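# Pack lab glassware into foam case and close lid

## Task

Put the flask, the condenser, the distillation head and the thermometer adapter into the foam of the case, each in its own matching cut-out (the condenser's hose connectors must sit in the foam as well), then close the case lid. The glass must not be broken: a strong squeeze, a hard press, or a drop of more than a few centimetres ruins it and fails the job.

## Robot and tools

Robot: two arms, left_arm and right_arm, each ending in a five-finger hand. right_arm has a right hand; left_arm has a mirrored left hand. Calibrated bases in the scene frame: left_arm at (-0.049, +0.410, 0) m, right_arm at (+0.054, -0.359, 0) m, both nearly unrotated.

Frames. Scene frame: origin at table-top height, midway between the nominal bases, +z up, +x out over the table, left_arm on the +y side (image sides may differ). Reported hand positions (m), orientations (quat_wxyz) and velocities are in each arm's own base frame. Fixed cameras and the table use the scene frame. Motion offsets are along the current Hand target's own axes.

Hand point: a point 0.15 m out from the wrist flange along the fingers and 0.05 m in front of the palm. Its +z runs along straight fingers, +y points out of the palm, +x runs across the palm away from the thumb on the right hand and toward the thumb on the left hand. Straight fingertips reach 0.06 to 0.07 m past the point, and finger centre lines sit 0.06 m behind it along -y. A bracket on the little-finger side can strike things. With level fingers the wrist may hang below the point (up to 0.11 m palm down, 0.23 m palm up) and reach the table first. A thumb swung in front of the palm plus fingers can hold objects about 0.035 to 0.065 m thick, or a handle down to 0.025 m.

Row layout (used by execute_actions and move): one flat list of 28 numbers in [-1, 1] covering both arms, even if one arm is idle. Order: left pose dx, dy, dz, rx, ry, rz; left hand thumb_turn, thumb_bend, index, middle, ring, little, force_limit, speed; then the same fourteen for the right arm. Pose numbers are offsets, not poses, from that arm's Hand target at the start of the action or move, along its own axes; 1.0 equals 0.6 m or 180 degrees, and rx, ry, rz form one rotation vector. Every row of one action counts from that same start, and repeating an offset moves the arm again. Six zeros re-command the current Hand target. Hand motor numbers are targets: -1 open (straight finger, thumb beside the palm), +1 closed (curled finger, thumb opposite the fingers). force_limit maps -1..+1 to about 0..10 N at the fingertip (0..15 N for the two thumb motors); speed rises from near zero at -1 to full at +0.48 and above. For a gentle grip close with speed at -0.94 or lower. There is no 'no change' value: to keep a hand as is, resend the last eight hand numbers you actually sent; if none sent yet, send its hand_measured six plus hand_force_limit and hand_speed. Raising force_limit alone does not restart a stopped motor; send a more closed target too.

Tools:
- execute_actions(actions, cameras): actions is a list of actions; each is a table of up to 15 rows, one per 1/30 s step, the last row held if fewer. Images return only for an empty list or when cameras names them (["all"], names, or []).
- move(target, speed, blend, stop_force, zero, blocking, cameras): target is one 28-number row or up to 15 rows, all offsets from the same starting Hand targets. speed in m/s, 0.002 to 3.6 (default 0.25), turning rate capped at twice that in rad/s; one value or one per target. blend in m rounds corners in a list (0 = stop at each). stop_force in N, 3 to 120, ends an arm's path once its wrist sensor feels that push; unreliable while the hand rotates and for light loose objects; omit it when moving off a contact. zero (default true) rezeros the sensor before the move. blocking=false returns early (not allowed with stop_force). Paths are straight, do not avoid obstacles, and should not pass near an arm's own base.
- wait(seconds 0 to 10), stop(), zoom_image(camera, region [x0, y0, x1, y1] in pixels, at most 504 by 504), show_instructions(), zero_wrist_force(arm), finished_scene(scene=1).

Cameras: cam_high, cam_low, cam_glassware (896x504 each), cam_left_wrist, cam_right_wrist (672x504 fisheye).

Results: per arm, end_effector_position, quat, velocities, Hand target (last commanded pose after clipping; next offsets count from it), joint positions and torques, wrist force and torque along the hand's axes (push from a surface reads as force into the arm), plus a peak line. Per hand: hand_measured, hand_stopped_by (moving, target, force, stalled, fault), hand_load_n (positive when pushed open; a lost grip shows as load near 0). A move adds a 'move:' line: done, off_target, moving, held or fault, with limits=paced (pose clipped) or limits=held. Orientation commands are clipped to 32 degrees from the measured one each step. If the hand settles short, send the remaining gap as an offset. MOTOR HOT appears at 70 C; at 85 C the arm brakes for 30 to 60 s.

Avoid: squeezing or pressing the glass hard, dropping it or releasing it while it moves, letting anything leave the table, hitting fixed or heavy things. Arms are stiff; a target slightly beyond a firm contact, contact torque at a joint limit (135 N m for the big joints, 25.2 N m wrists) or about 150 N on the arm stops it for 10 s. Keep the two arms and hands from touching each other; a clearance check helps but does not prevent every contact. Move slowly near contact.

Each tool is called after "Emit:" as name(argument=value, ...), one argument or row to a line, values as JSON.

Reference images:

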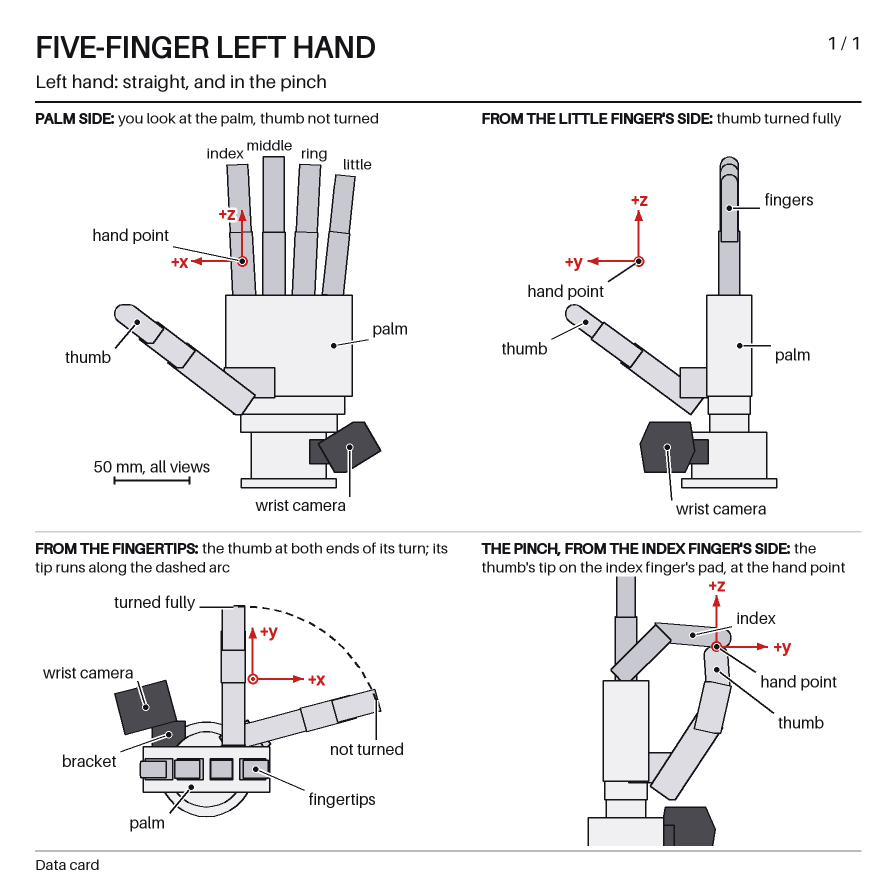

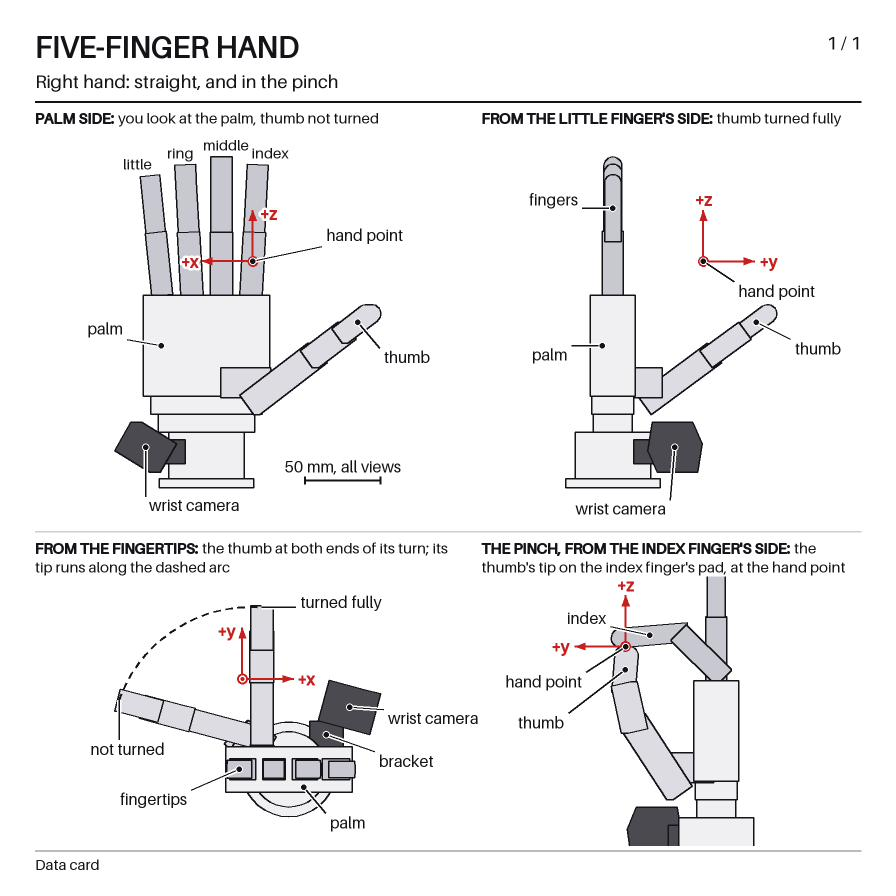

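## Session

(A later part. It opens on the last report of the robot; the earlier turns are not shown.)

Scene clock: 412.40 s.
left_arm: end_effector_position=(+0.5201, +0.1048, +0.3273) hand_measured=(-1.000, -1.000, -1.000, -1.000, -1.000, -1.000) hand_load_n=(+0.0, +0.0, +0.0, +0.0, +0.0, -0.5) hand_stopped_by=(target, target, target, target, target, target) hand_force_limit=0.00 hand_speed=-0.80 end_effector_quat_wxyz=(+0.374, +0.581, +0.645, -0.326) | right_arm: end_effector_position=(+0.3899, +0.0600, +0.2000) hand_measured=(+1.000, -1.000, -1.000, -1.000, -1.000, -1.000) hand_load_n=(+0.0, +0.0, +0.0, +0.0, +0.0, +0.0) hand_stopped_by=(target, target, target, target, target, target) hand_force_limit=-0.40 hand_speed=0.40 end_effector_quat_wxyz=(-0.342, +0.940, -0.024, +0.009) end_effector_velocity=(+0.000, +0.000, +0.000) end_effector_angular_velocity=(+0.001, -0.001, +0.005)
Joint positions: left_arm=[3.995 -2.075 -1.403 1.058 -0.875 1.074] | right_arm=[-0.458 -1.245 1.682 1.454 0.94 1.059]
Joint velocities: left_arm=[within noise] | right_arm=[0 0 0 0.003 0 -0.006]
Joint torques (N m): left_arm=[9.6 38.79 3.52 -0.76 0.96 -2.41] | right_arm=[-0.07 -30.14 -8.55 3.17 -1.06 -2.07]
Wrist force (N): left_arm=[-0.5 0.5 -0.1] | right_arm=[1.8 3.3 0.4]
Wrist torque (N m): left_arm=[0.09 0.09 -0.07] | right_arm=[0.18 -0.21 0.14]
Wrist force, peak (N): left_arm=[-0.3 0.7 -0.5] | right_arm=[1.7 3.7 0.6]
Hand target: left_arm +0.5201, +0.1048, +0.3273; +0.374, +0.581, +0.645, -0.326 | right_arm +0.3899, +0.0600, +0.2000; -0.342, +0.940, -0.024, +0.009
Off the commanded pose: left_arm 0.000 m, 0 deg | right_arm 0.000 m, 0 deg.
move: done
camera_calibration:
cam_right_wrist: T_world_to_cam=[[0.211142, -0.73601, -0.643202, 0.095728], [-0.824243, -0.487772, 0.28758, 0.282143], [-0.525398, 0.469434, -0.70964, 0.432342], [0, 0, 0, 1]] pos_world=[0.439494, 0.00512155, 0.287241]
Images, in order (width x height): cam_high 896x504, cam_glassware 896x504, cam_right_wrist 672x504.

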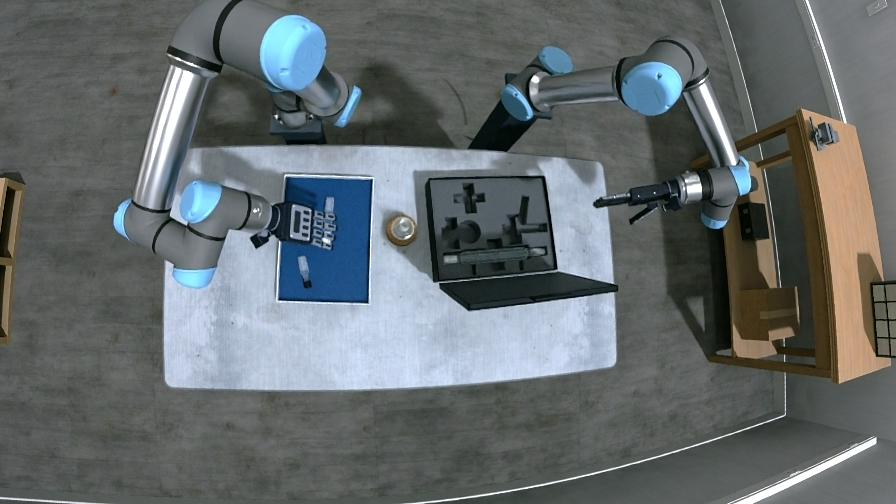

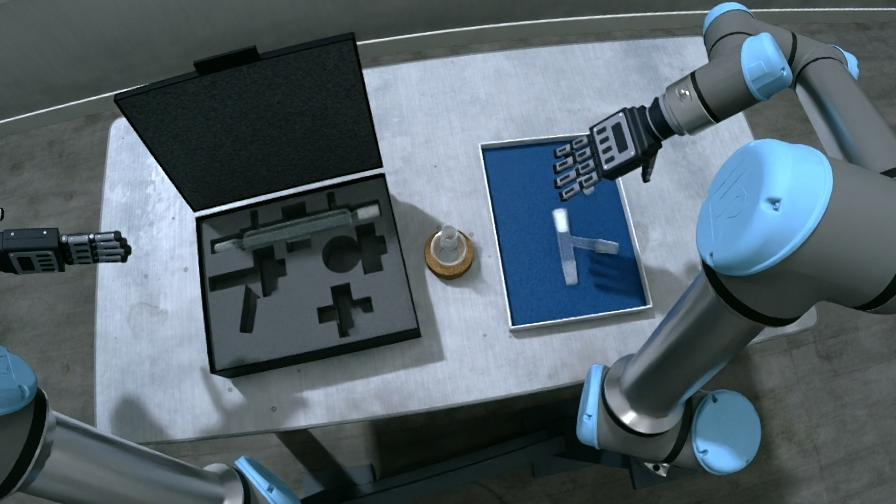

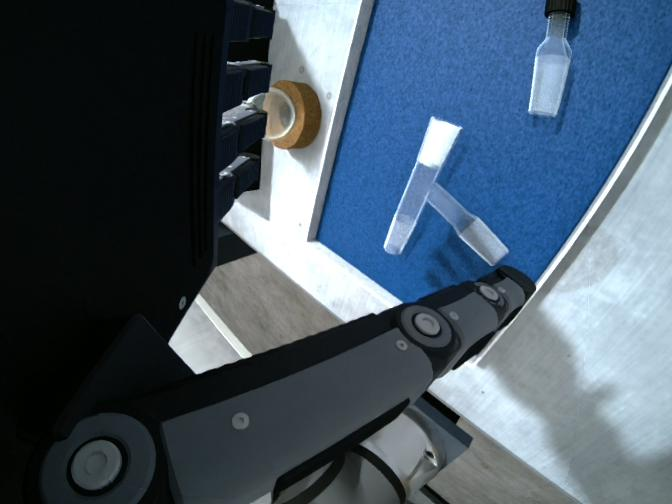

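Emit:
move(
  target=[0, 0, 0, 0, 0, 0, -1, -1, -1, -1, -1, -1, 0, -0.8, -0.0111, 0.0256, 0.1961, 0, 0, 0, 1, -1, -0.1, -0.1, 1, 1, -0.4, 0.4],
  speed=0.2,
  cameras=["cam_glassware", "cam_right_wrist"],
)

Emit:
move(
  target=[0, 0, 0, 0, 0, 0, -1, -1, -1, -1, -1, -1, 0, -0.8, 0, 0.0577, 0.069, 0, 0, 0, 1, -1, -0.1, -0.1, 1, 1, -0.4, 0.4],
  speed=0.06,
  stop_force=4,
  cameras=["cam_glassware", "cam_right_wrist"],
)

Emit:
zoom_image(
  camera="cam_right_wrist",
  region=[200, 0, 600, 400],
)

Scene clock: 424.80 s.
left_arm: end_effector_position=(+0.5201, +0.1048, +0.3273) hand_measured=(-1.000, -1.000, -1.000, -1.000, -1.000, -1.000) hand_load_n=(+0.0, +0.0, +0.0, +0.0, +0.0, +0.0) hand_stopped_by=(target, target, target, target, target, target) hand_force_limit=0.00 hand_speed=-0.80 end_effector_quat_wxyz=(+0.374, +0.581, +0.645, -0.326) | right_arm: end_effector_position=(+0.3864, +0.1240, +0.1000) hand_measured=(+1.000, -1.000, -0.100, -0.100, +1.000, +1.000) hand_load_n=(+0.0, +0.0, +0.0, +0.0, +0.0, +0.0) hand_stopped_by=(target, target, target, target, target, target) hand_force_limit=-0.40 hand_speed=0.40 end_effector_quat_wxyz=(-0.342, +0.940, -0.024, +0.009)
Joint positions: left_arm=[3.995 -2.075 -1.403 1.058 -0.875 1.074] | right_arm=[-0.31 -1.143 1.8 1.125 0.901 1.238]
Joint torques (N m): left_arm=[11.14 39.89 2.3 -0.61 1.11 -2.21] | right_arm=[5.7 -27.98 -14.84 1.37 0.5 1.14]
Wrist force (N): left_arm=[-0.2 0.5 -0.3] | right_arm=[1.8 3.2 0.6]
Wrist torque (N m): left_arm=[0.10 0.05 -0.06] | right_arm=[0.19 -0.21 0.25]
Wrist force, peak (N): left_arm=[-0.3 0.8 -0.5] | right_arm=[1.5 3.6 2.1]
Hand target: left_arm +0.5201, +0.1048, +0.3273; +0.374, +0.581, +0.645, -0.326 | right_arm +0.3864, +0.1241, +0.1000; -0.342, +0.940, -0.024, +0.009
Off the commanded pose: left_arm 0.000 m, 0 deg | right_arm 0.000 m, 0 deg.
move: done
camera_calibration:
cam_right_wrist: T_world_to_cam=[[0.21144, -0.735876, -0.643257, 0.079195], [-0.824107, -0.488072, 0.287461, 0.339266], [-0.525491, 0.469332, -0.709638, 0.329497], [0, 0, 0, 1]] pos_world=[0.435994, 0.0692203, 0.187241]
Images, in order (width x height): cam_glassware 896x504, cam_right_wrist 672x504.

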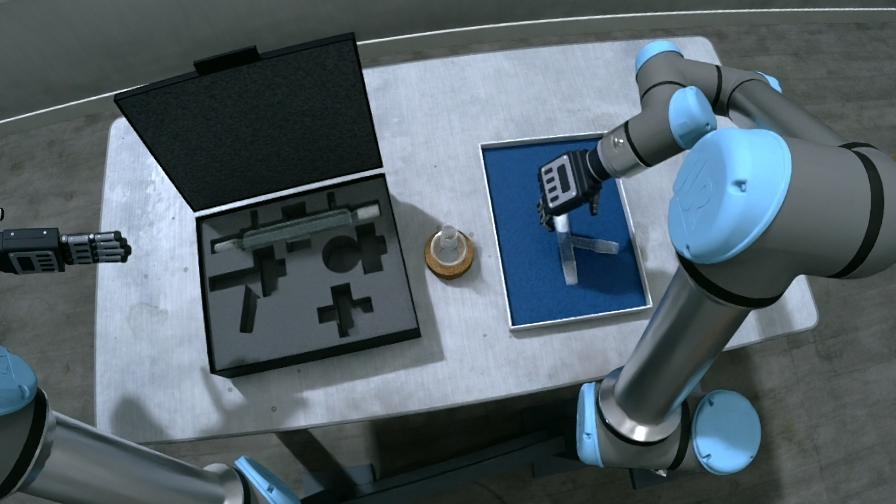

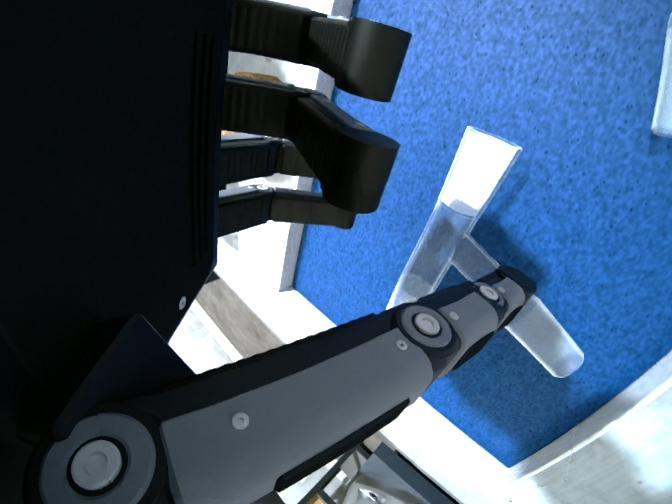

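Scene clock: 426.70 s.
left_arm: end_effector_position=(+0.5201, +0.1048, +0.3273) hand_measured=(-1.000, -1.000, -1.000, -1.000, -1.000, -1.000) hand_load_n=(+0.0, +0.0, +0.0, +0.0, +0.0, +0.0) hand_stopped_by=(target, target, target, target, target, target) hand_force_limit=0.00 hand_speed=-0.80 end_effector_quat_wxyz=(+0.374, +0.581, +0.645, -0.326) | right_arm: end_effector_position=(+0.3864, +0.1241, +0.0460) hand_measured=(+1.000, -1.000, -0.100, -0.100, +1.000, +1.000) hand_load_n=(+0.0, +0.0, +0.0, +0.0, +0.5, +0.0) hand_stopped_by=(target, target, target, target, target, target) hand_force_limit=-0.40 hand_speed=0.40 end_effector_quat_wxyz=(-0.342, +0.940, -0.024, +0.009)
Joint positions: left_arm=[3.995 -2.075 -1.403 1.058 -0.875 1.074] | right_arm=[-0.31 -1.056 1.841 0.998 0.901 1.239]
Joint torques (N m): left_arm=[10.87 39.47 2.42 -0.7 1.17 -2.28] | right_arm=[6.23 -39.73 -20.56 1.65 -1.51 0.73]
Wrist force (N): left_arm=[-0.3 0.3 -0.1] | right_arm=[1.6 3.3 0.3]
Wrist torque (N m): left_arm=[0.06 0.06 -0.07] | right_arm=[0.23 -0.18 0.19]
Wrist force, peak (N): left_arm=[-0.3 0.8 -0.4] | right_arm=[1.8 3.7 0.8]
Hand target: left_arm +0.5201, +0.1048, +0.3273; +0.374, +0.581, +0.645, -0.326 | right_arm +0.3864, +0.1241, +0.0460; -0.342, +0.940, -0.024, +0.009
Off the commanded pose: left_arm 0.000 m, 0 deg | right_arm 0.000 m, 0 deg.
move: done
camera_calibration:
cam_right_wrist: T_world_to_cam=[[0.211316, -0.735933, -0.643233, 0.0445881], [-0.824091, -0.488011, 0.287609, 0.354807], [-0.525565, 0.469307, -0.7096, 0.291159], [0, 0, 0, 1]] pos_world=[0.435994, 0.0693206, 0.133241]
Images, in order (width x height): cam_glassware 896x504, cam_right_wrist 672x504.

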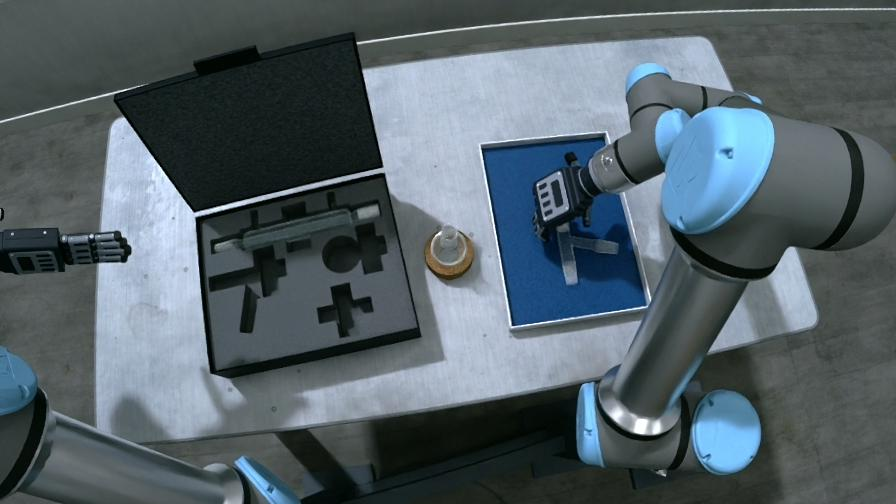

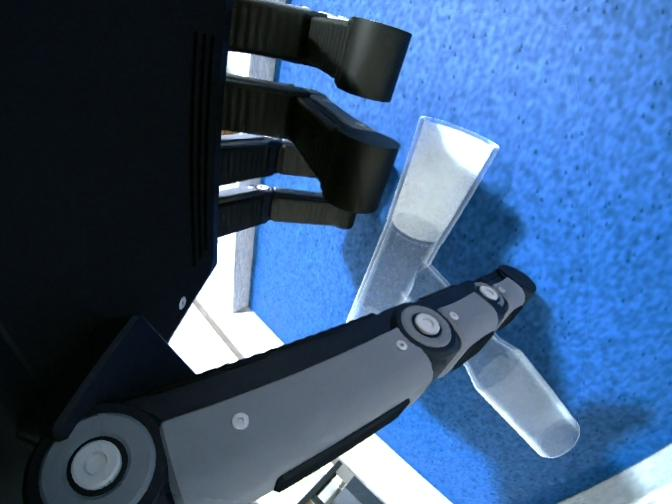

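Scaled by 1.260 from the camera's 672x504 image, which has a finer 960x720 frame.

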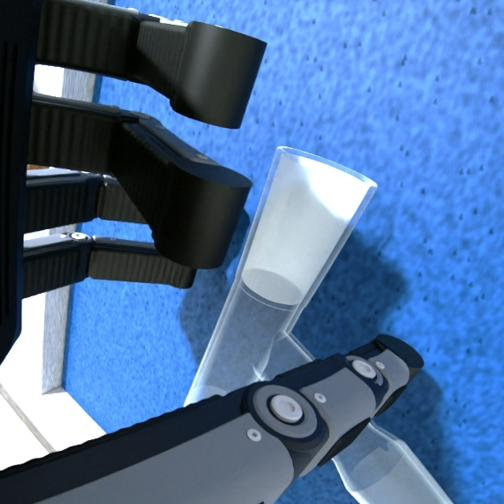

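Emit:
move(
  target=[0, 0, 0, 0, 0, 0, -1, -1, -1, -1, -1, -1, 0, -0.8, 0, 0.0096, 0.0115, 0, 0, 0, 1, -1, 0.08, 0.08, 1, 1, -0.4, -0.6],
  speed=0.02,
  cameras=["cam_right_wrist"],
)

Emit:
move(
  target=[0, 0, 0, 0, 0, 0, -1, -1, -1, -1, -1, -1, 0, -0.8, 0, 0, 0, 0, 0, 0, 1, -0.4, 0.4, 0.4, 1, 1, -0.4, -0.92],
  speed=0.02,
  cameras=["cam_right_wrist"],
)

Scene clock: 431.37 s.
left_arm: end_effector_position=(+0.5201, +0.1048, +0.3273) hand_measured=(-1.000, -1.000, -1.000, -1.000, -1.000, -1.000) hand_load_n=(+0.0, +0.0, +0.0, +0.0, +0.0, +0.5) hand_stopped_by=(target, target, target, target, target, target) hand_force_limit=0.00 hand_speed=-0.80 end_effector_quat_wxyz=(+0.374, +0.581, +0.645, -0.326) | right_arm: end_effector_position=(+0.3864, +0.1241, +0.0369) hand_measured=(+1.000, -1.000, +0.080, +0.080, +1.000, +1.000) hand_load_n=(+0.0, +0.0, +0.0, +0.5, +0.5, +0.0) hand_stopped_by=(target, target, target, target, target, target) hand_force_limit=-0.40 hand_speed=-0.60 end_effector_quat_wxyz=(-0.342, +0.939, -0.024, +0.008)
Joint positions: left_arm=[3.995 -2.075 -1.403 1.058 -0.875 1.074] | right_arm=[-0.31 -1.04 1.846 0.977 0.901 1.239]
Joint torques (N m): left_arm=[11.03 38.26 2.97 -0.51 1.05 -2.06] | right_arm=[4.84 -39.99 -11.14 3.98 -1.65 -0.07]
Wrist force (N): left_arm=[-0.1 0.8 -0.2] | right_arm=[1.6 2.9 0.6]
Wrist torque (N m): left_arm=[0.12 0.04 -0.06] | right_arm=[0.15 -0.18 0.19]
Wrist force, peak (N): left_arm=[-0.3 0.9 -0.2] | right_arm=[2.3 3.1 0.2]
Hand target: left_arm +0.5201, +0.1048, +0.3273; +0.374, +0.581, +0.645, -0.326 | right_arm +0.3864, +0.1241, +0.0370; -0.342, +0.940, -0.024, +0.009
Off the commanded pose: left_arm 0.000 m, 0 deg | right_arm 0.000 m, 0 deg.
move: done
camera_calibration:
cam_right_wrist: T_world_to_cam=[[0.21118, -0.735889, -0.643328, 0.0387384], [-0.824072, -0.487994, 0.287695, 0.357433], [-0.525651, 0.469393, -0.70948, 0.284647], [0, 0, 0, 1]] pos_world=[0.435995, 0.0693206, 0.124041]
Images, in order (width x height): cam_right_wrist 672x504.

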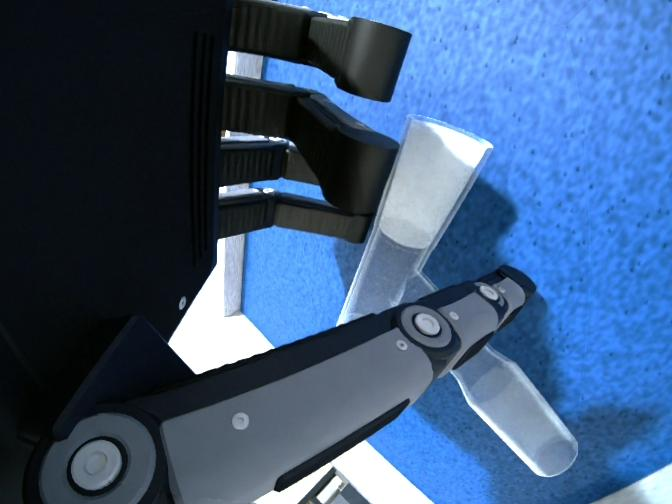

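Scene clock: 433.27 s.
left_arm: end_effector_position=(+0.5201, +0.1048, +0.3273) hand_measured=(-1.000, -1.000, -1.000, -1.000, -1.000, -1.000) hand_load_n=(+0.0, +0.0, +0.0, +0.0, +0.0, +0.0) hand_stopped_by=(target, target, target, target, target, target) hand_force_limit=0.00 hand_speed=-0.80 end_effector_quat_wxyz=(+0.374, +0.581, +0.645, -0.326) | right_arm: end_effector_position=(+0.3864, +0.1241, +0.0370) hand_measured=(+1.000, -0.810, +0.400, +0.400, +1.000, +1.000) hand_load_n=(+0.5, +5.0, +0.0, +3.0, +0.0, +0.0) hand_stopped_by=(target, force, target, target, target, target) hand_force_limit=-0.40 hand_speed=-0.92 end_effector_quat_wxyz=(-0.342, +0.940, -0.024, +0.009)
Joint positions: left_arm=[3.995 -2.075 -1.403 1.058 -0.875 1.074] | right_arm=[-0.31 -1.041 1.846 0.978 0.901 1.239]
Joint torques (N m): left_arm=[10.8 39.51 3.3 -0.72 1.08 -2.27] | right_arm=[6.53 -40.14 -19.01 3.32 -1.54 1.32]
Wrist force (N): left_arm=[-0.3 0.4 -0.3] | right_arm=[1.8 2.9 -0.3]
Wrist torque (N m): left_arm=[0.08 0.06 -0.07] | right_arm=[0.18 -0.17 0.18]
Wrist force, peak (N): left_arm=[-0.2 1.0 -0.4] | right_arm=[1.6 3.4 0.5]
Hand target: left_arm +0.5201, +0.1048, +0.3273; +0.374, +0.581, +0.645, -0.326 | right_arm +0.3864, +0.1241, +0.0370; -0.342, +0.940, -0.024, +0.009
Off the commanded pose: left_arm 0.000 m, 0 deg | right_arm 0.000 m, 0 deg.
move: done
camera_calibration:
cam_right_wrist: T_world_to_cam=[[0.211316, -0.735933, -0.643233, 0.038799], [-0.824091, -0.488011, 0.287609, 0.357396], [-0.525565, 0.469307, -0.7096, 0.284773], [0, 0, 0, 1]] pos_world=[0.435994, 0.0693206, 0.124241]
Images, in order (width x height): cam_right_wrist 672x504.

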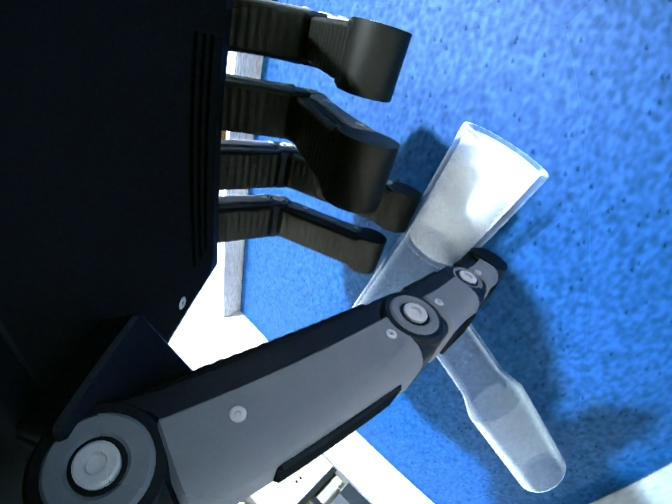

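Emit:
move(
  target=[0, 0, 0, 0, 0, 0, -1, -1, -1, -1, -1, -1, 0, -0.8, 0, 0, 0, 0, 0, 0, 1, -0.4, 0.8, 0.4, 1, 1, -0.4, -0.92],
  speed=0.02,
  cameras=["cam_right_wrist"],
)

Emit:
zoom_image(
  camera="cam_right_wrist",
  region=[300, 80, 600, 330],
)

Scene clock: 438.13 s.
left_arm: end_effector_position=(+0.5201, +0.1048, +0.3273) hand_measured=(-1.000, -1.000, -1.000, -1.000, -1.000, -1.000) hand_load_n=(+0.0, +0.0, +0.0, +0.0, +0.0, +0.0) hand_stopped_by=(target, target, target, target, target, target) hand_force_limit=0.00 hand_speed=-0.80 end_effector_quat_wxyz=(+0.374, +0.581, +0.645, -0.326) | right_arm: end_effector_position=(+0.3864, +0.1241, +0.0370) hand_measured=(+1.000, -0.810, +0.800, +0.400, +1.000, +1.000) hand_load_n=(+0.5, +5.0, +0.0, +2.5, +0.5, +0.0) hand_stopped_by=(target, force, target, target, target, target) hand_force_limit=-0.40 hand_speed=-0.92 end_effector_quat_wxyz=(-0.342, +0.940, -0.024, +0.009)
Joint positions: left_arm=[3.995 -2.075 -1.403 1.058 -0.875 1.074] | right_arm=[-0.31 -1.041 1.846 0.978 0.901 1.239]
Joint torques (N m): left_arm=[10.51 39.52 3.31 -0.63 1.36 -2.25] | right_arm=[3.5 -39.55 -19.2 2.05 -1.52 1.19]
Wrist force (N): left_arm=[-0.2 0.6 -0.1] | right_arm=[1.8 3.2 -0.3]
Wrist torque (N m): left_arm=[0.10 0.05 -0.06] | right_arm=[0.22 -0.19 0.19]
Wrist force, peak (N): left_arm=[-0.3 0.9 -0.2] | right_arm=[1.8 3.7 0.3]
Hand target: left_arm +0.5201, +0.1048, +0.3273; +0.374, +0.581, +0.645, -0.326 | right_arm +0.3864, +0.1241, +0.0370; -0.342, +0.940, -0.024, +0.009
Off the commanded pose: left_arm 0.000 m, 0 deg | right_arm 0.000 m, 0 deg.
move: done
camera_calibration:
cam_right_wrist: T_world_to_cam=[[0.211316, -0.735933, -0.643233, 0.038799], [-0.824091, -0.488011, 0.287609, 0.357396], [-0.525565, 0.469307, -0.7096, 0.284773], [0, 0, 0, 1]] pos_world=[0.435994, 0.0693206, 0.124241]
Images, in order (width x height): cam_right_wrist 672x504.

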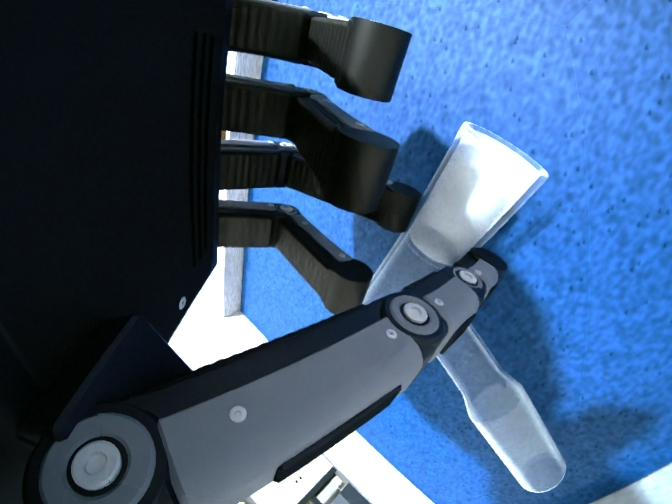

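Scaled by 1.680 from the camera's 672x504 image, which has a finer 960x720 frame.

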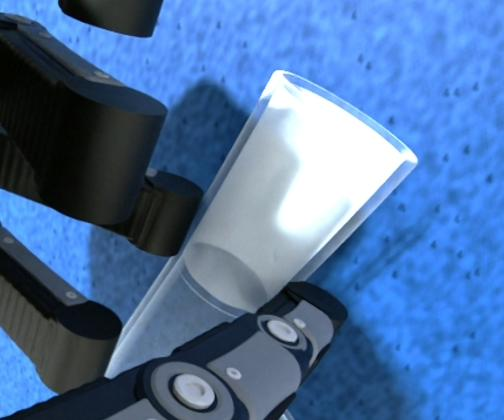

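Emit:
move(
  target=[0, 0, 0, 0, 0, 0, -1, -1, -1, -1, -1, -1, 0, -0.8, 0, 0, 0, 0, 0, 0, 1, -0.81, 0.3, 0.4, 1, 1, -0.4, -0.5],
  speed=0.02,
)

Emit:
move(
  target=[0, 0, 0, 0, 0, 0, -1, -1, -1, -1, -1, -1, 0, -0.8, 0, 0, 0, 0, 0, 0, 1, -0.2, 0.3, 0.4, 1, 1, 0.1, -0.92],
  speed=0.02,
  cameras=["cam_right_wrist"],
)

Emit:
zoom_image(
  camera="cam_right_wrist",
  region=[300, 80, 600, 330],
)

Scene clock: 447.17 s.
left_arm: end_effector_position=(+0.5201, +0.1048, +0.3273) hand_measured=(-1.000, -1.000, -1.000, -1.000, -1.000, -1.000) hand_load_n=(+0.0, +0.0, +0.0, +0.0, +0.0, +0.0) hand_stopped_by=(target, target, target, target, target, target) hand_force_limit=0.00 hand_speed=-0.80 end_effector_quat_wxyz=(+0.374, +0.581, +0.645, -0.326) | right_arm: end_effector_position=(+0.3864, +0.1241, +0.0370) hand_measured=(+1.000, -0.810, +0.300, +0.400, +1.000, +1.000) hand_load_n=(+0.0, +5.0, +0.0, +2.5, +0.0, +0.0) hand_stopped_by=(target, force, target, target, target, target) hand_force_limit=-0.40 hand_speed=-0.50 end_effector_quat_wxyz=(-0.342, +0.940, -0.024, +0.009)
Joint positions: left_arm=[3.995 -2.075 -1.403 1.058 -0.875 1.074] | right_arm=[-0.31 -1.041 1.846 0.978 0.901 1.239]
Joint torques (N m): left_arm=[10.04 38.72 3.46 -0.64 1.31 -2.13] | right_arm=[1.6 -38.76 -19.62 1.98 -1.36 1.12]
Wrist force (N): left_arm=[-0.1 0.4 -0.3] | right_arm=[1.8 3.1 0.1]
Wrist torque (N m): left_arm=[0.08 0.03 -0.05] | right_arm=[0.18 -0.19 0.19]
Wrist force, peak (N): left_arm=[-0.5 0.9 0.0] | right_arm=[2.1 3.3 0.0]
Hand target: left_arm +0.5201, +0.1048, +0.3273; +0.374, +0.581, +0.645, -0.326 | right_arm +0.3864, +0.1241, +0.0370; -0.342, +0.940, -0.024, +0.009
Off the commanded pose: left_arm 0.000 m, 0 deg | right_arm 0.000 m, 0 deg.
move: done

Scene clock: 447.67 s.
left_arm: end_effector_position=(+0.5201, +0.1048, +0.3273) hand_measured=(-1.000, -1.000, -1.000, -1.000, -1.000, -1.000) hand_load_n=(+0.0, +0.0, +0.0, +0.0, +0.0, +0.0) hand_stopped_by=(target, target, target, target, target, target) hand_force_limit=0.00 hand_speed=-0.80 end_effector_quat_wxyz=(+0.374, +0.581, +0.645, -0.326) | right_arm: end_effector_position=(+0.3864, +0.1241, +0.0370) hand_measured=(+1.000, -0.796, +0.300, +0.400, +1.000, +1.000) hand_load_n=(+0.5, +8.0, +0.0, +4.5, +0.0, +0.0) hand_stopped_by=(target, force, target, target, target, target) hand_force_limit=0.10 hand_speed=-0.92 end_effector_quat_wxyz=(-0.342, +0.940, -0.024, +0.009)
Joint positions: left_arm=[3.995 -2.075 -1.403 1.058 -0.875 1.074] | right_arm=[-0.31 -1.041 1.846 0.978 0.901 1.239]
Joint torques (N m): left_arm=[11.48 38.85 2.95 -0.72 1.3 -2.31] | right_arm=[0.92 -39.33 -19.82 2.15 -1.46 1.05]
Wrist force (N): left_arm=[-0.4 0.4 -0.2] | right_arm=[1.9 2.3 -0.8]
Wrist torque (N m): left_arm=[0.08 0.08 -0.07] | right_arm=[0.09 -0.18 0.18]
Wrist force, peak (N): left_arm=[-0.4 0.8 -0.3] | right_arm=[2.1 3.3 -0.6]
Hand target: left_arm +0.5201, +0.1048, +0.3273; +0.374, +0.581, +0.645, -0.326 | right_arm +0.3864, +0.1241, +0.0370; -0.342, +0.940, -0.024, +0.009
Off the commanded pose: left_arm 0.000 m, 0 deg | right_arm 0.000 m, 0 deg.
move: done
camera_calibration:
cam_right_wrist: T_world_to_cam=[[0.211316, -0.735933, -0.643233, 0.038799], [-0.824091, -0.488011, 0.287609, 0.357396], [-0.525565, 0.469307, -0.7096, 0.284773], [0, 0, 0, 1]] pos_world=[0.435994, 0.0693206, 0.124241]
Images, in order (width x height): cam_right_wrist 672x504.

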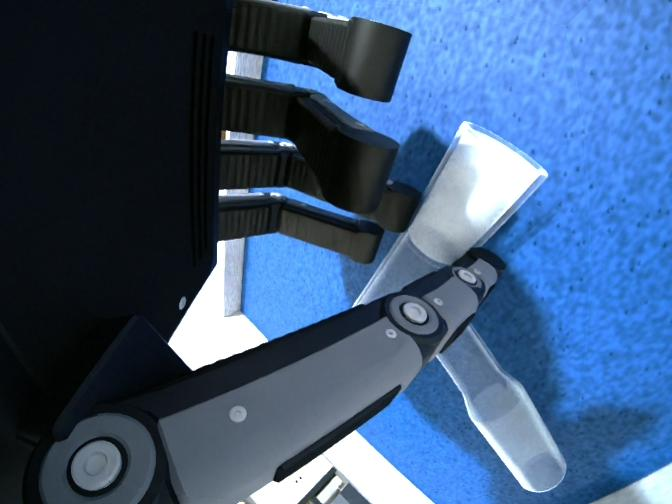

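Scaled by 1.680 from the camera's 672x504 image, which has a finer 960x720 frame.

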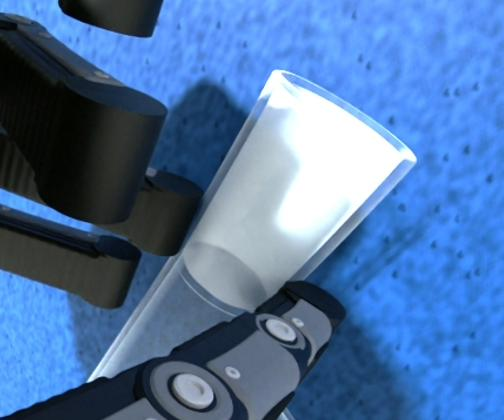

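Emit:
move(
  target=[0, 0, 0, 0, 0, 0, -1, -1, -1, -1, -1, -1, 0, -0.8, 0, 0, 0, 0, 0, 0, 1, -0.9, 0.27, 0.19, 1, 1, -0.4, -0.5],
  speed=0.02,
)

Emit:
move(
  target=[0, 0, 0, 0, 0, 0, -1, -1, -1, -1, -1, -1, 0, -0.8, 0, 0, 0, 0, 0, 0, 1, -0.2, 0.27, 0.19, 1, 1, -0.2, -0.92],
  speed=0.02,
  cameras=["cam_right_wrist"],
)

Emit:
zoom_image(
  camera="cam_right_wrist",
  region=[300, 80, 600, 330],
)

Scene clock: 451.73 s.
left_arm: end_effector_position=(+0.5201, +0.1048, +0.3273) hand_measured=(-1.000, -1.000, -1.000, -1.000, -1.000, -1.000) hand_load_n=(+0.0, +0.0, +0.0, +0.0, +0.0, +0.0) hand_stopped_by=(target, target, target, target, target, target) hand_force_limit=0.00 hand_speed=-0.80 end_effector_quat_wxyz=(+0.374, +0.581, +0.645, -0.326) | right_arm: end_effector_position=(+0.3864, +0.1241, +0.0370) hand_measured=(+1.000, -0.900, +0.270, +0.190, +1.000, +1.000) hand_load_n=(+0.0, +0.0, +0.0, +0.0, +0.0, +0.0) hand_stopped_by=(target, target, target, target, target, target) hand_force_limit=-0.40 hand_speed=-0.50 end_effector_quat_wxyz=(-0.342, +0.939, -0.024, +0.009)
Joint positions: left_arm=[3.995 -2.075 -1.403 1.058 -0.875 1.074] | right_arm=[-0.31 -1.041 1.846 0.978 0.901 1.239]
Joint torques (N m): left_arm=[11.02 38.18 2.96 -0.76 1.42 -2.29] | right_arm=[-0.62 -38.01 -18.93 2.13 0.27 0.9]
Wrist force (N): left_arm=[-0.4 0.5 -0.1] | right_arm=[1.8 2.8 0.3]
Wrist torque (N m): left_arm=[0.09 0.08 -0.07] | right_arm=[0.16 -0.20 0.18]
Wrist force, peak (N): left_arm=[-0.1 0.9 -0.4] | right_arm=[2.1 3.1 -1.1]
Hand target: left_arm +0.5201, +0.1048, +0.3273; +0.374, +0.581, +0.645, -0.326 | right_arm +0.3864, +0.1241, +0.0370; -0.342, +0.940, -0.024, +0.009
Off the commanded pose: left_arm 0.000 m, 0 deg | right_arm 0.000 m, 0 deg.
move: done

Scene clock: 454.07 s.
left_arm: end_effector_position=(+0.5201, +0.1048, +0.3273) hand_measured=(-1.000, -1.000, -1.000, -1.000, -1.000, -1.000) hand_load_n=(+0.0, +0.0, +0.0, +0.0, +0.0, +0.0) hand_stopped_by=(target, target, target, target, target, target) hand_force_limit=0.00 hand_speed=-0.80 end_effector_quat_wxyz=(+0.374, +0.581, +0.645, -0.326) | right_arm: end_effector_position=(+0.3864, +0.1241, +0.0370) hand_measured=(+1.000, -0.662, +0.270, +0.190, +1.000, +1.000) hand_load_n=(-0.5, +6.0, +2.0, +3.0, +0.5, +0.0) hand_stopped_by=(target, force, target, target, target, target) hand_force_limit=-0.20 hand_speed=-0.92 end_effector_quat_wxyz=(-0.342, +0.940, -0.024, +0.009)
Joint positions: left_arm=[3.995 -2.075 -1.403 1.058 -0.875 1.074] | right_arm=[-0.31 -1.041 1.846 0.978 0.901 1.239]
Joint torques (N m): left_arm=[10.98 38.09 2.97 -0.62 1.53 -2.26] | right_arm=[-2.33 -34.66 -18.27 2.16 0.1 0.91]
Wrist force (N): left_arm=[-0.3 0.7 -0.3] | right_arm=[1.5 2.8 0.6]
Wrist torque (N m): left_arm=[0.12 0.06 -0.08] | right_arm=[0.14 -0.17 0.18]
Wrist force, peak (N): left_arm=[-0.4 0.8 -0.3] | right_arm=[2.2 3.4 -0.2]
Hand target: left_arm +0.5201, +0.1048, +0.3273; +0.374, +0.581, +0.645, -0.326 | right_arm +0.3864, +0.1241, +0.0370; -0.342, +0.940, -0.024, +0.009
Off the commanded pose: left_arm 0.000 m, 0 deg | right_arm 0.000 m, 0 deg.
move: done
camera_calibration:
cam_right_wrist: T_world_to_cam=[[0.211316, -0.735933, -0.643233, 0.038799], [-0.824091, -0.488011, 0.287609, 0.357396], [-0.525565, 0.469307, -0.7096, 0.284773], [0, 0, 0, 1]] pos_world=[0.435994, 0.0693206, 0.124241]
Images, in order (width x height): cam_right_wrist 672x504.

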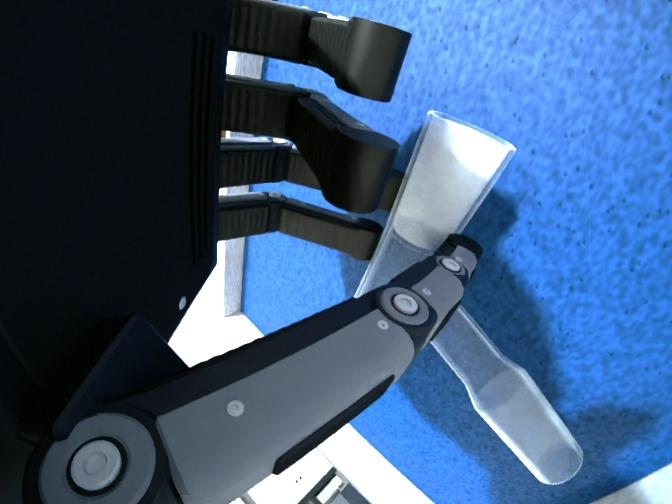

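Scaled by 1.680 from the camera's 672x504 image, which has a finer 960x720 frame.

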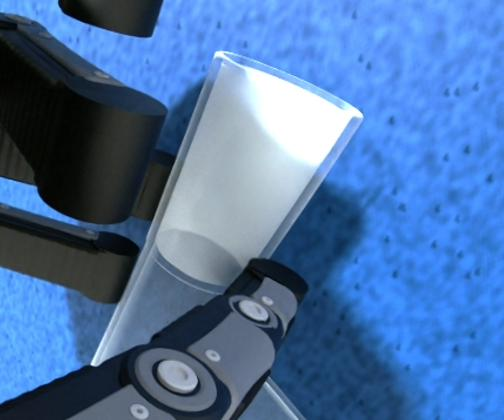

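Emit:
move(
  target=[0, 0, 0, 0, 0, 0, -1, -1, -1, -1, -1, -1, 0, -0.8, 0, 0, 0, 0, 0, 0, 1, -0.1, 0.27, 0.19, 1, 1, 0.1, -0.92],
  speed=0.02,
)

Emit:
move(
  target=[0, 0, 0, 0, 0, 0, -1, -1, -1, -1, -1, -1, 0, -0.8, 0, -0.0321, -0.0383, 0, 0, 0, 1, -0.1, 0.27, 0.19, 1, 1, 0.1, -0.92],
  speed=0.04,
  cameras=["cam_low", "cam_glassware", "cam_right_wrist"],
)

Emit:
zoom_image(
  camera="cam_low",
  region=[130, 150, 430, 350],
)

Scene clock: 456.00 s.
left_arm: end_effector_position=(+0.5201, +0.1048, +0.3273) hand_measured=(-1.000, -1.000, -1.000, -1.000, -1.000, -1.000) hand_load_n=(+0.0, +0.0, +0.5, +0.0, +0.0, +0.0) hand_stopped_by=(target, target, target, target, target, target) hand_force_limit=0.00 hand_speed=-0.80 end_effector_quat_wxyz=(+0.374, +0.581, +0.645, -0.326) | right_arm: end_effector_position=(+0.3864, +0.1241, +0.0370) hand_measured=(+1.000, -0.652, +0.270, +0.190, +1.000, +1.000) hand_load_n=(-1.0, +8.5, +2.5, +5.0, +0.0, +0.0) hand_stopped_by=(target, force, target, target, target, target) hand_force_limit=0.10 hand_speed=-0.92 end_effector_quat_wxyz=(-0.342, +0.940, -0.024, +0.009)
Joint positions: left_arm=[3.995 -2.075 -1.403 1.058 -0.875 1.074] | right_arm=[-0.31 -1.041 1.846 0.978 0.901 1.239]
Joint torques (N m): left_arm=[10.33 38.03 3.62 -0.78 1.51 -2.33] | right_arm=[-2.89 -31.83 -17.64 2.1 -0.37 0.9]
Wrist force (N): left_arm=[-0.2 0.5 -0.3] | right_arm=[1.6 3.0 -0.1]
Wrist torque (N m): left_arm=[0.10 0.04 -0.06] | right_arm=[0.21 -0.16 0.19]
Wrist force, peak (N): left_arm=[-0.1 0.8 -0.6] | right_arm=[2.0 3.3 0.1]
Hand target: left_arm +0.5201, +0.1048, +0.3273; +0.374, +0.581, +0.645, -0.326 | right_arm +0.3864, +0.1241, +0.0370; -0.342, +0.940, -0.024, +0.009
Off the commanded pose: left_arm 0.000 m, 0 deg | right_arm 0.000 m, 0 deg.
move: done

Scene clock: 457.03 s.
left_arm: end_effector_position=(+0.5201, +0.1048, +0.3273) hand_measured=(-1.000, -1.000, -1.000, -1.000, -1.000, -1.000) hand_load_n=(+0.0, +0.0, +0.0, +0.0, +0.0, +0.0) hand_stopped_by=(target, target, target, target, target, target) hand_force_limit=0.00 hand_speed=-0.80 end_effector_quat_wxyz=(+0.374, +0.581, +0.645, -0.326) | right_arm: end_effector_position=(+0.3865, +0.1241, +0.0671) hand_measured=(+1.000, -0.652, +0.270, +0.190, +1.000, +1.000) hand_load_n=(+2.5, +6.0, +0.0, +6.0, +0.0, +0.0) hand_stopped_by=(target, force, target, target, target, target) hand_force_limit=0.10 hand_speed=-0.92 end_effector_quat_wxyz=(-0.342, +0.940, -0.024, +0.009)
Joint positions: left_arm=[3.995 -2.075 -1.403 1.058 -0.875 1.074] | right_arm=[-0.31 -1.092 1.827 1.047 0.901 1.239]
Joint torques (N m): left_arm=[10.35 38.57 2.98 -0.7 1.46 -2.39] | right_arm=[5.95 -20.77 -5.89 1.35 -1.54 0.48]
Wrist force (N): left_arm=[-0.1 0.8 -0.1] | right_arm=[1.5 3.5 0.4]
Wrist torque (N m): left_arm=[0.13 0.03 -0.07] | right_arm=[0.25 -0.16 0.17]
Wrist force, peak (N): left_arm=[-0.1 0.9 -0.4] | right_arm=[1.7 3.7 1.0]
Hand target: left_arm +0.5201, +0.1048, +0.3273; +0.374, +0.581, +0.645, -0.326 | right_arm +0.3864, +0.1241, +0.0670; -0.342, +0.940, -0.024, +0.009
Off the commanded pose: left_arm 0.000 m, 0 deg | right_arm 0.000 m, 0 deg.
move: done
camera_calibration:
cam_right_wrist: T_world_to_cam=[[0.211443, -0.736007, -0.643106, 0.0579957], [-0.824245, -0.487891, 0.287372, 0.348867], [-0.525273, 0.469314, -0.709811, 0.306134], [0, 0, 0, 1]] pos_world=[0.436093, 0.0692212, 0.15434]
Images, in order (width x height): cam_low 896x504, cam_glassware 896x504, cam_right_wrist 672x504.

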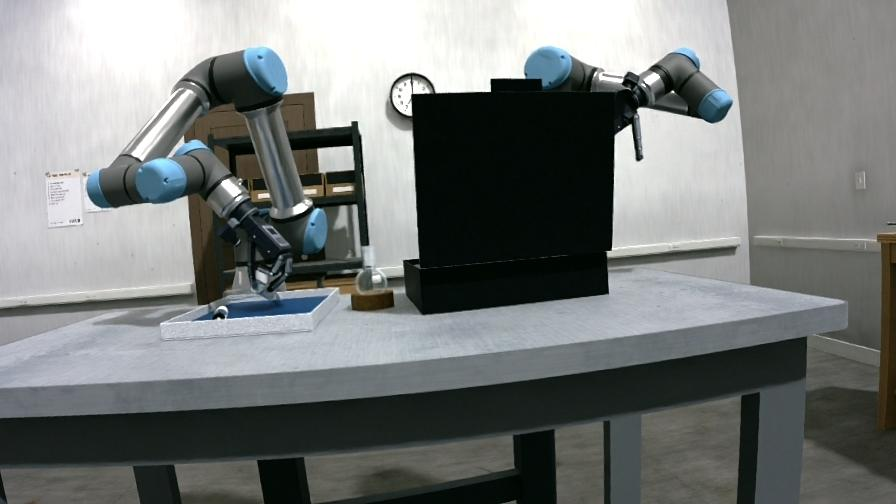

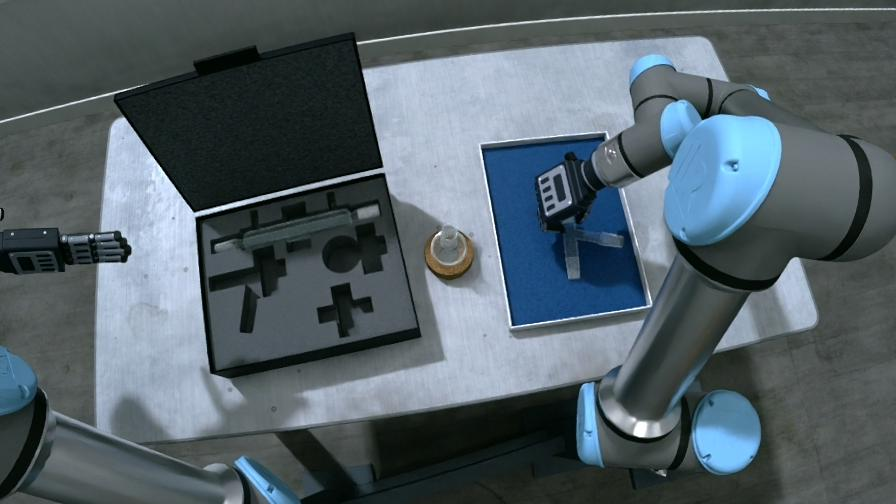

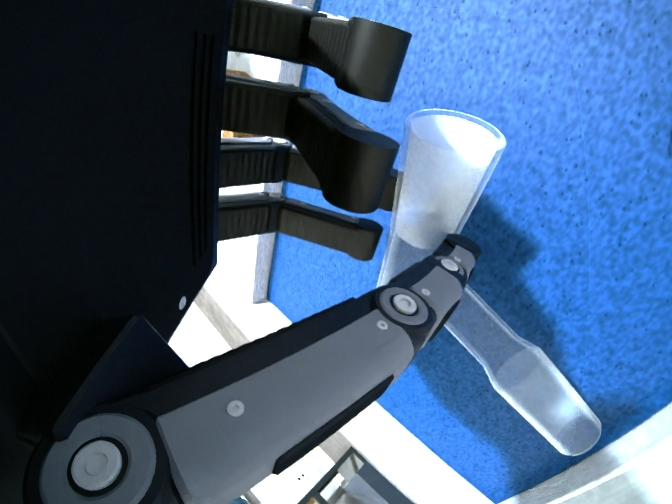

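Scaled by 1.680 from the camera's 896x504 image, which has a finer 1280x720 frame.

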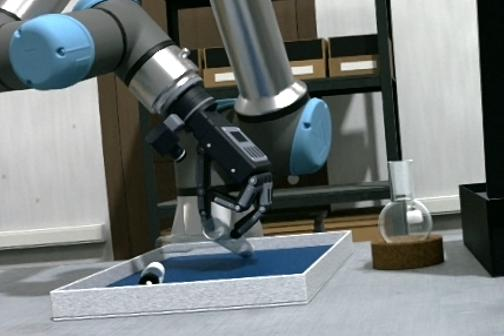

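Emit:
move(
  target=[0, 0, 0, 0, 0, 0, -1, -1, -1, -1, -1, -1, 0, -0.8, 0, 0.0316, 0.0377, 0, 0, 0, 1, -0.1, 0.27, 0.19, 1, 1, 0.1, -0.92],
  speed=0.03,
  stop_force=5,
)

Emit:
move(
  target=[0, 0, 0, 0, 0, 0, -1, -1, -1, -1, -1, -1, 0, -0.8, 0, 0, 0, 0, 0, 0, 1, -1, -0.1, -0.1, 1, 1, 0.1, -0.5],
  speed=0.03,
  cameras=["cam_right_wrist"],
)

Emit:
move(
  target=[
    [0, 0, 0, 0, 0, 0, -1, -1, -1, -1, -1, -1, 0, -0.8, 0, -0.0643, -0.0766, 0, 0, 0, 1, -1, -0.1, -0.1, 1, 1, 0.1, -0.5],
    [0, 0, 0, 0, 0, 0, -1, -1, -1, -1, -1, -1, 0, -0.8, 0, -0.0996, -0.1929, 0, 0, 0, 1, -1, -0.1, -0.1, 1, 1, 0.1, -0.5],
  ],
  speed=0.15,
  blend=0.01,
)

Scene clock: 463.50 s.
left_arm: end_effector_position=(+0.5201, +0.1048, +0.3273) hand_measured=(-1.000, -1.000, -1.000, -1.000, -1.000, -1.000) hand_load_n=(+0.0, +0.0, +0.0, +0.0, +0.0, +0.5) hand_stopped_by=(target, target, target, target, target, target) hand_force_limit=0.00 hand_speed=-0.80 end_effector_quat_wxyz=(+0.374, +0.581, +0.645, -0.326) | right_arm: end_effector_position=(+0.3864, +0.1241, +0.0375) hand_measured=(+1.000, -0.652, +0.270, +0.190, +1.000, +1.000) hand_load_n=(-0.5, +7.0, +0.0, +6.0, +0.0, +0.0) hand_stopped_by=(target, force, target, target, target, target) hand_force_limit=0.10 hand_speed=-0.92 end_effector_quat_wxyz=(-0.342, +0.940, -0.024, +0.009)
Joint positions: left_arm=[3.995 -2.075 -1.403 1.058 -0.875 1.074] | right_arm=[-0.31 -1.042 1.845 0.979 0.901 1.239]
Joint torques (N m): left_arm=[10.56 37.9 2.99 -0.68 1.64 -2.25] | right_arm=[-3.07 -39.96 -19.8 3.42 -0.47 0.08]
Wrist force (N): left_arm=[-0.1 0.1 -0.3] | right_arm=[2.1 2.8 0.1]
Wrist torque (N m): left_arm=[0.05 0.03 -0.04] | right_arm=[0.21 -0.20 0.21]
Wrist force, peak (N): left_arm=[-0.1 0.9 -0.4] | right_arm=[1.9 3.9 1.1]
Hand target: left_arm +0.5201, +0.1048, +0.3273; +0.374, +0.581, +0.645, -0.326 | right_arm +0.3864, +0.1241, +0.0375; -0.342, +0.940, -0.024, +0.009
Off the commanded pose: left_arm 0.000 m, 0 deg | right_arm 0.000 m, 0 deg.
move: done

Scene clock: 464.27 s.
left_arm: end_effector_position=(+0.5201, +0.1048, +0.3273) hand_measured=(-1.000, -1.000, -1.000, -1.000, -1.000, -1.000) hand_load_n=(+0.0, +0.0, +0.0, +0.0, +0.0, +0.0) hand_stopped_by=(target, target, target, target, target, target) hand_force_limit=0.00 hand_speed=-0.80 end_effector_quat_wxyz=(+0.374, +0.581, +0.645, -0.326) | right_arm: end_effector_position=(+0.3864, +0.1241, +0.0375) hand_measured=(+1.000, -1.000, -0.100, -0.040, +1.000, +1.000) hand_load_n=(+0.0, +0.0, -0.5, -15.5, +0.0, +0.0) hand_stopped_by=(target, target, target, stalled, target, target) hand_force_limit=0.10 hand_speed=-0.50 end_effector_quat_wxyz=(-0.342, +0.940, -0.024, +0.009)
Joint positions: left_arm=[3.995 -2.075 -1.403 1.058 -0.875 1.074] | right_arm=[-0.31 -1.042 1.845 0.979 0.901 1.239]
Joint torques (N m): left_arm=[10.27 37.88 3.53 -0.55 1.55 -2] | right_arm=[-0.82 -27.88 -12 0.29 -0.33 1.29]
Wrist force (N): left_arm=[-0.2 0.7 -0.2] | right_arm=[1.9 -1.2 -14.2]
Wrist torque (N m): left_arm=[0.11 0.04 -0.07] | right_arm=[0.18 0.07 0.11]
Wrist force, peak (N): left_arm=[-0.3 0.7 -0.4] | right_arm=[1.7 -1.2 -14.9]
Hand target: left_arm +0.5201, +0.1048, +0.3273; +0.374, +0.581, +0.645, -0.326 | right_arm +0.3864, +0.1241, +0.0375; -0.342, +0.940, -0.024, +0.009
Off the commanded pose: left_arm 0.000 m, 0 deg | right_arm 0.000 m, 0 deg.
move: done
camera_calibration:
cam_right_wrist: T_world_to_cam=[[0.211362, -0.735921, -0.643231, 0.0390989], [-0.824126, -0.488004, 0.287522, 0.357277], [-0.525492, 0.469332, -0.709637, 0.285098], [0, 0, 0, 1]] pos_world=[0.435994, 0.0693206, 0.124741]
Images, in order (width x height): cam_right_wrist 672x504.

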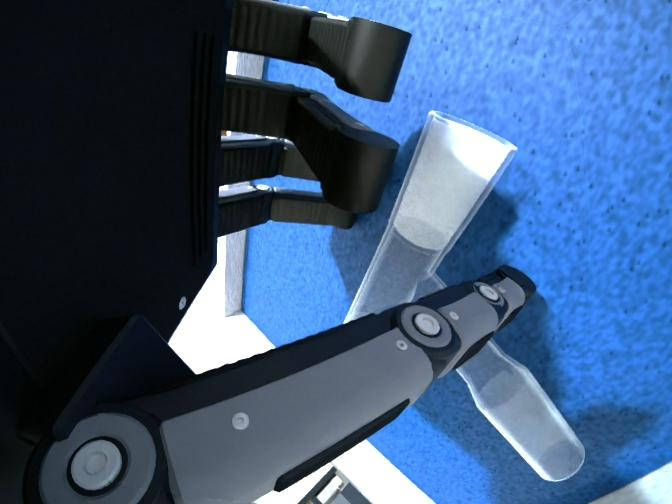

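Scene clock: 465.63 s.
left_arm: end_effector_position=(+0.5201, +0.1048, +0.3273) hand_measured=(-1.000, -1.000, -1.000, -1.000, -1.000, -1.000) hand_load_n=(+0.0, +0.0, +0.0, +0.0, +0.0, +0.0) hand_stopped_by=(target, target, target, target, target, target) hand_force_limit=0.00 hand_speed=-0.80 end_effector_quat_wxyz=(+0.374, +0.581, +0.645, -0.326) | right_arm: end_effector_position=(+0.3850, +0.0956, +0.1645) hand_measured=(+1.000, -1.000, -0.100, -0.042, +1.000, +1.000) hand_load_n=(+0.0, +0.0, +0.0, +0.0, +0.0, +0.0) hand_stopped_by=(target, target, target, stalled, target, target) hand_force_limit=0.10 hand_speed=-0.50 end_effector_quat_wxyz=(-0.342, +0.940, -0.024, +0.009)
Joint positions: left_arm=[3.995 -2.075 -1.403 1.058 -0.875 1.074] | right_arm=[-0.38 -1.226 1.743 1.319 0.918 1.152]
Joint torques (N m): left_arm=[11.3 38.41 3.55 -0.76 1.43 -2.27] | right_arm=[0.1 -25.52 -11.89 3.92 -1.92 0.01]
Wrist force (N): left_arm=[-0.4 0.6 -0.5] | right_arm=[1.2 2.9 0.3]
Wrist torque (N m): left_arm=[0.12 0.08 -0.08] | right_arm=[0.17 -0.12 0.07]
Wrist force, peak (N): left_arm=[-0.2 0.8 -0.5] | right_arm=[2.0 -1.2 -14.1]
Hand target: left_arm +0.5201, +0.1048, +0.3273; +0.374, +0.581, +0.645, -0.326 | right_arm +0.3850, +0.0956, +0.1646; -0.342, +0.940, -0.024, +0.009
Off the commanded pose: left_arm 0.000 m, 0 deg | right_arm 0.000 m, 0 deg.
move: done


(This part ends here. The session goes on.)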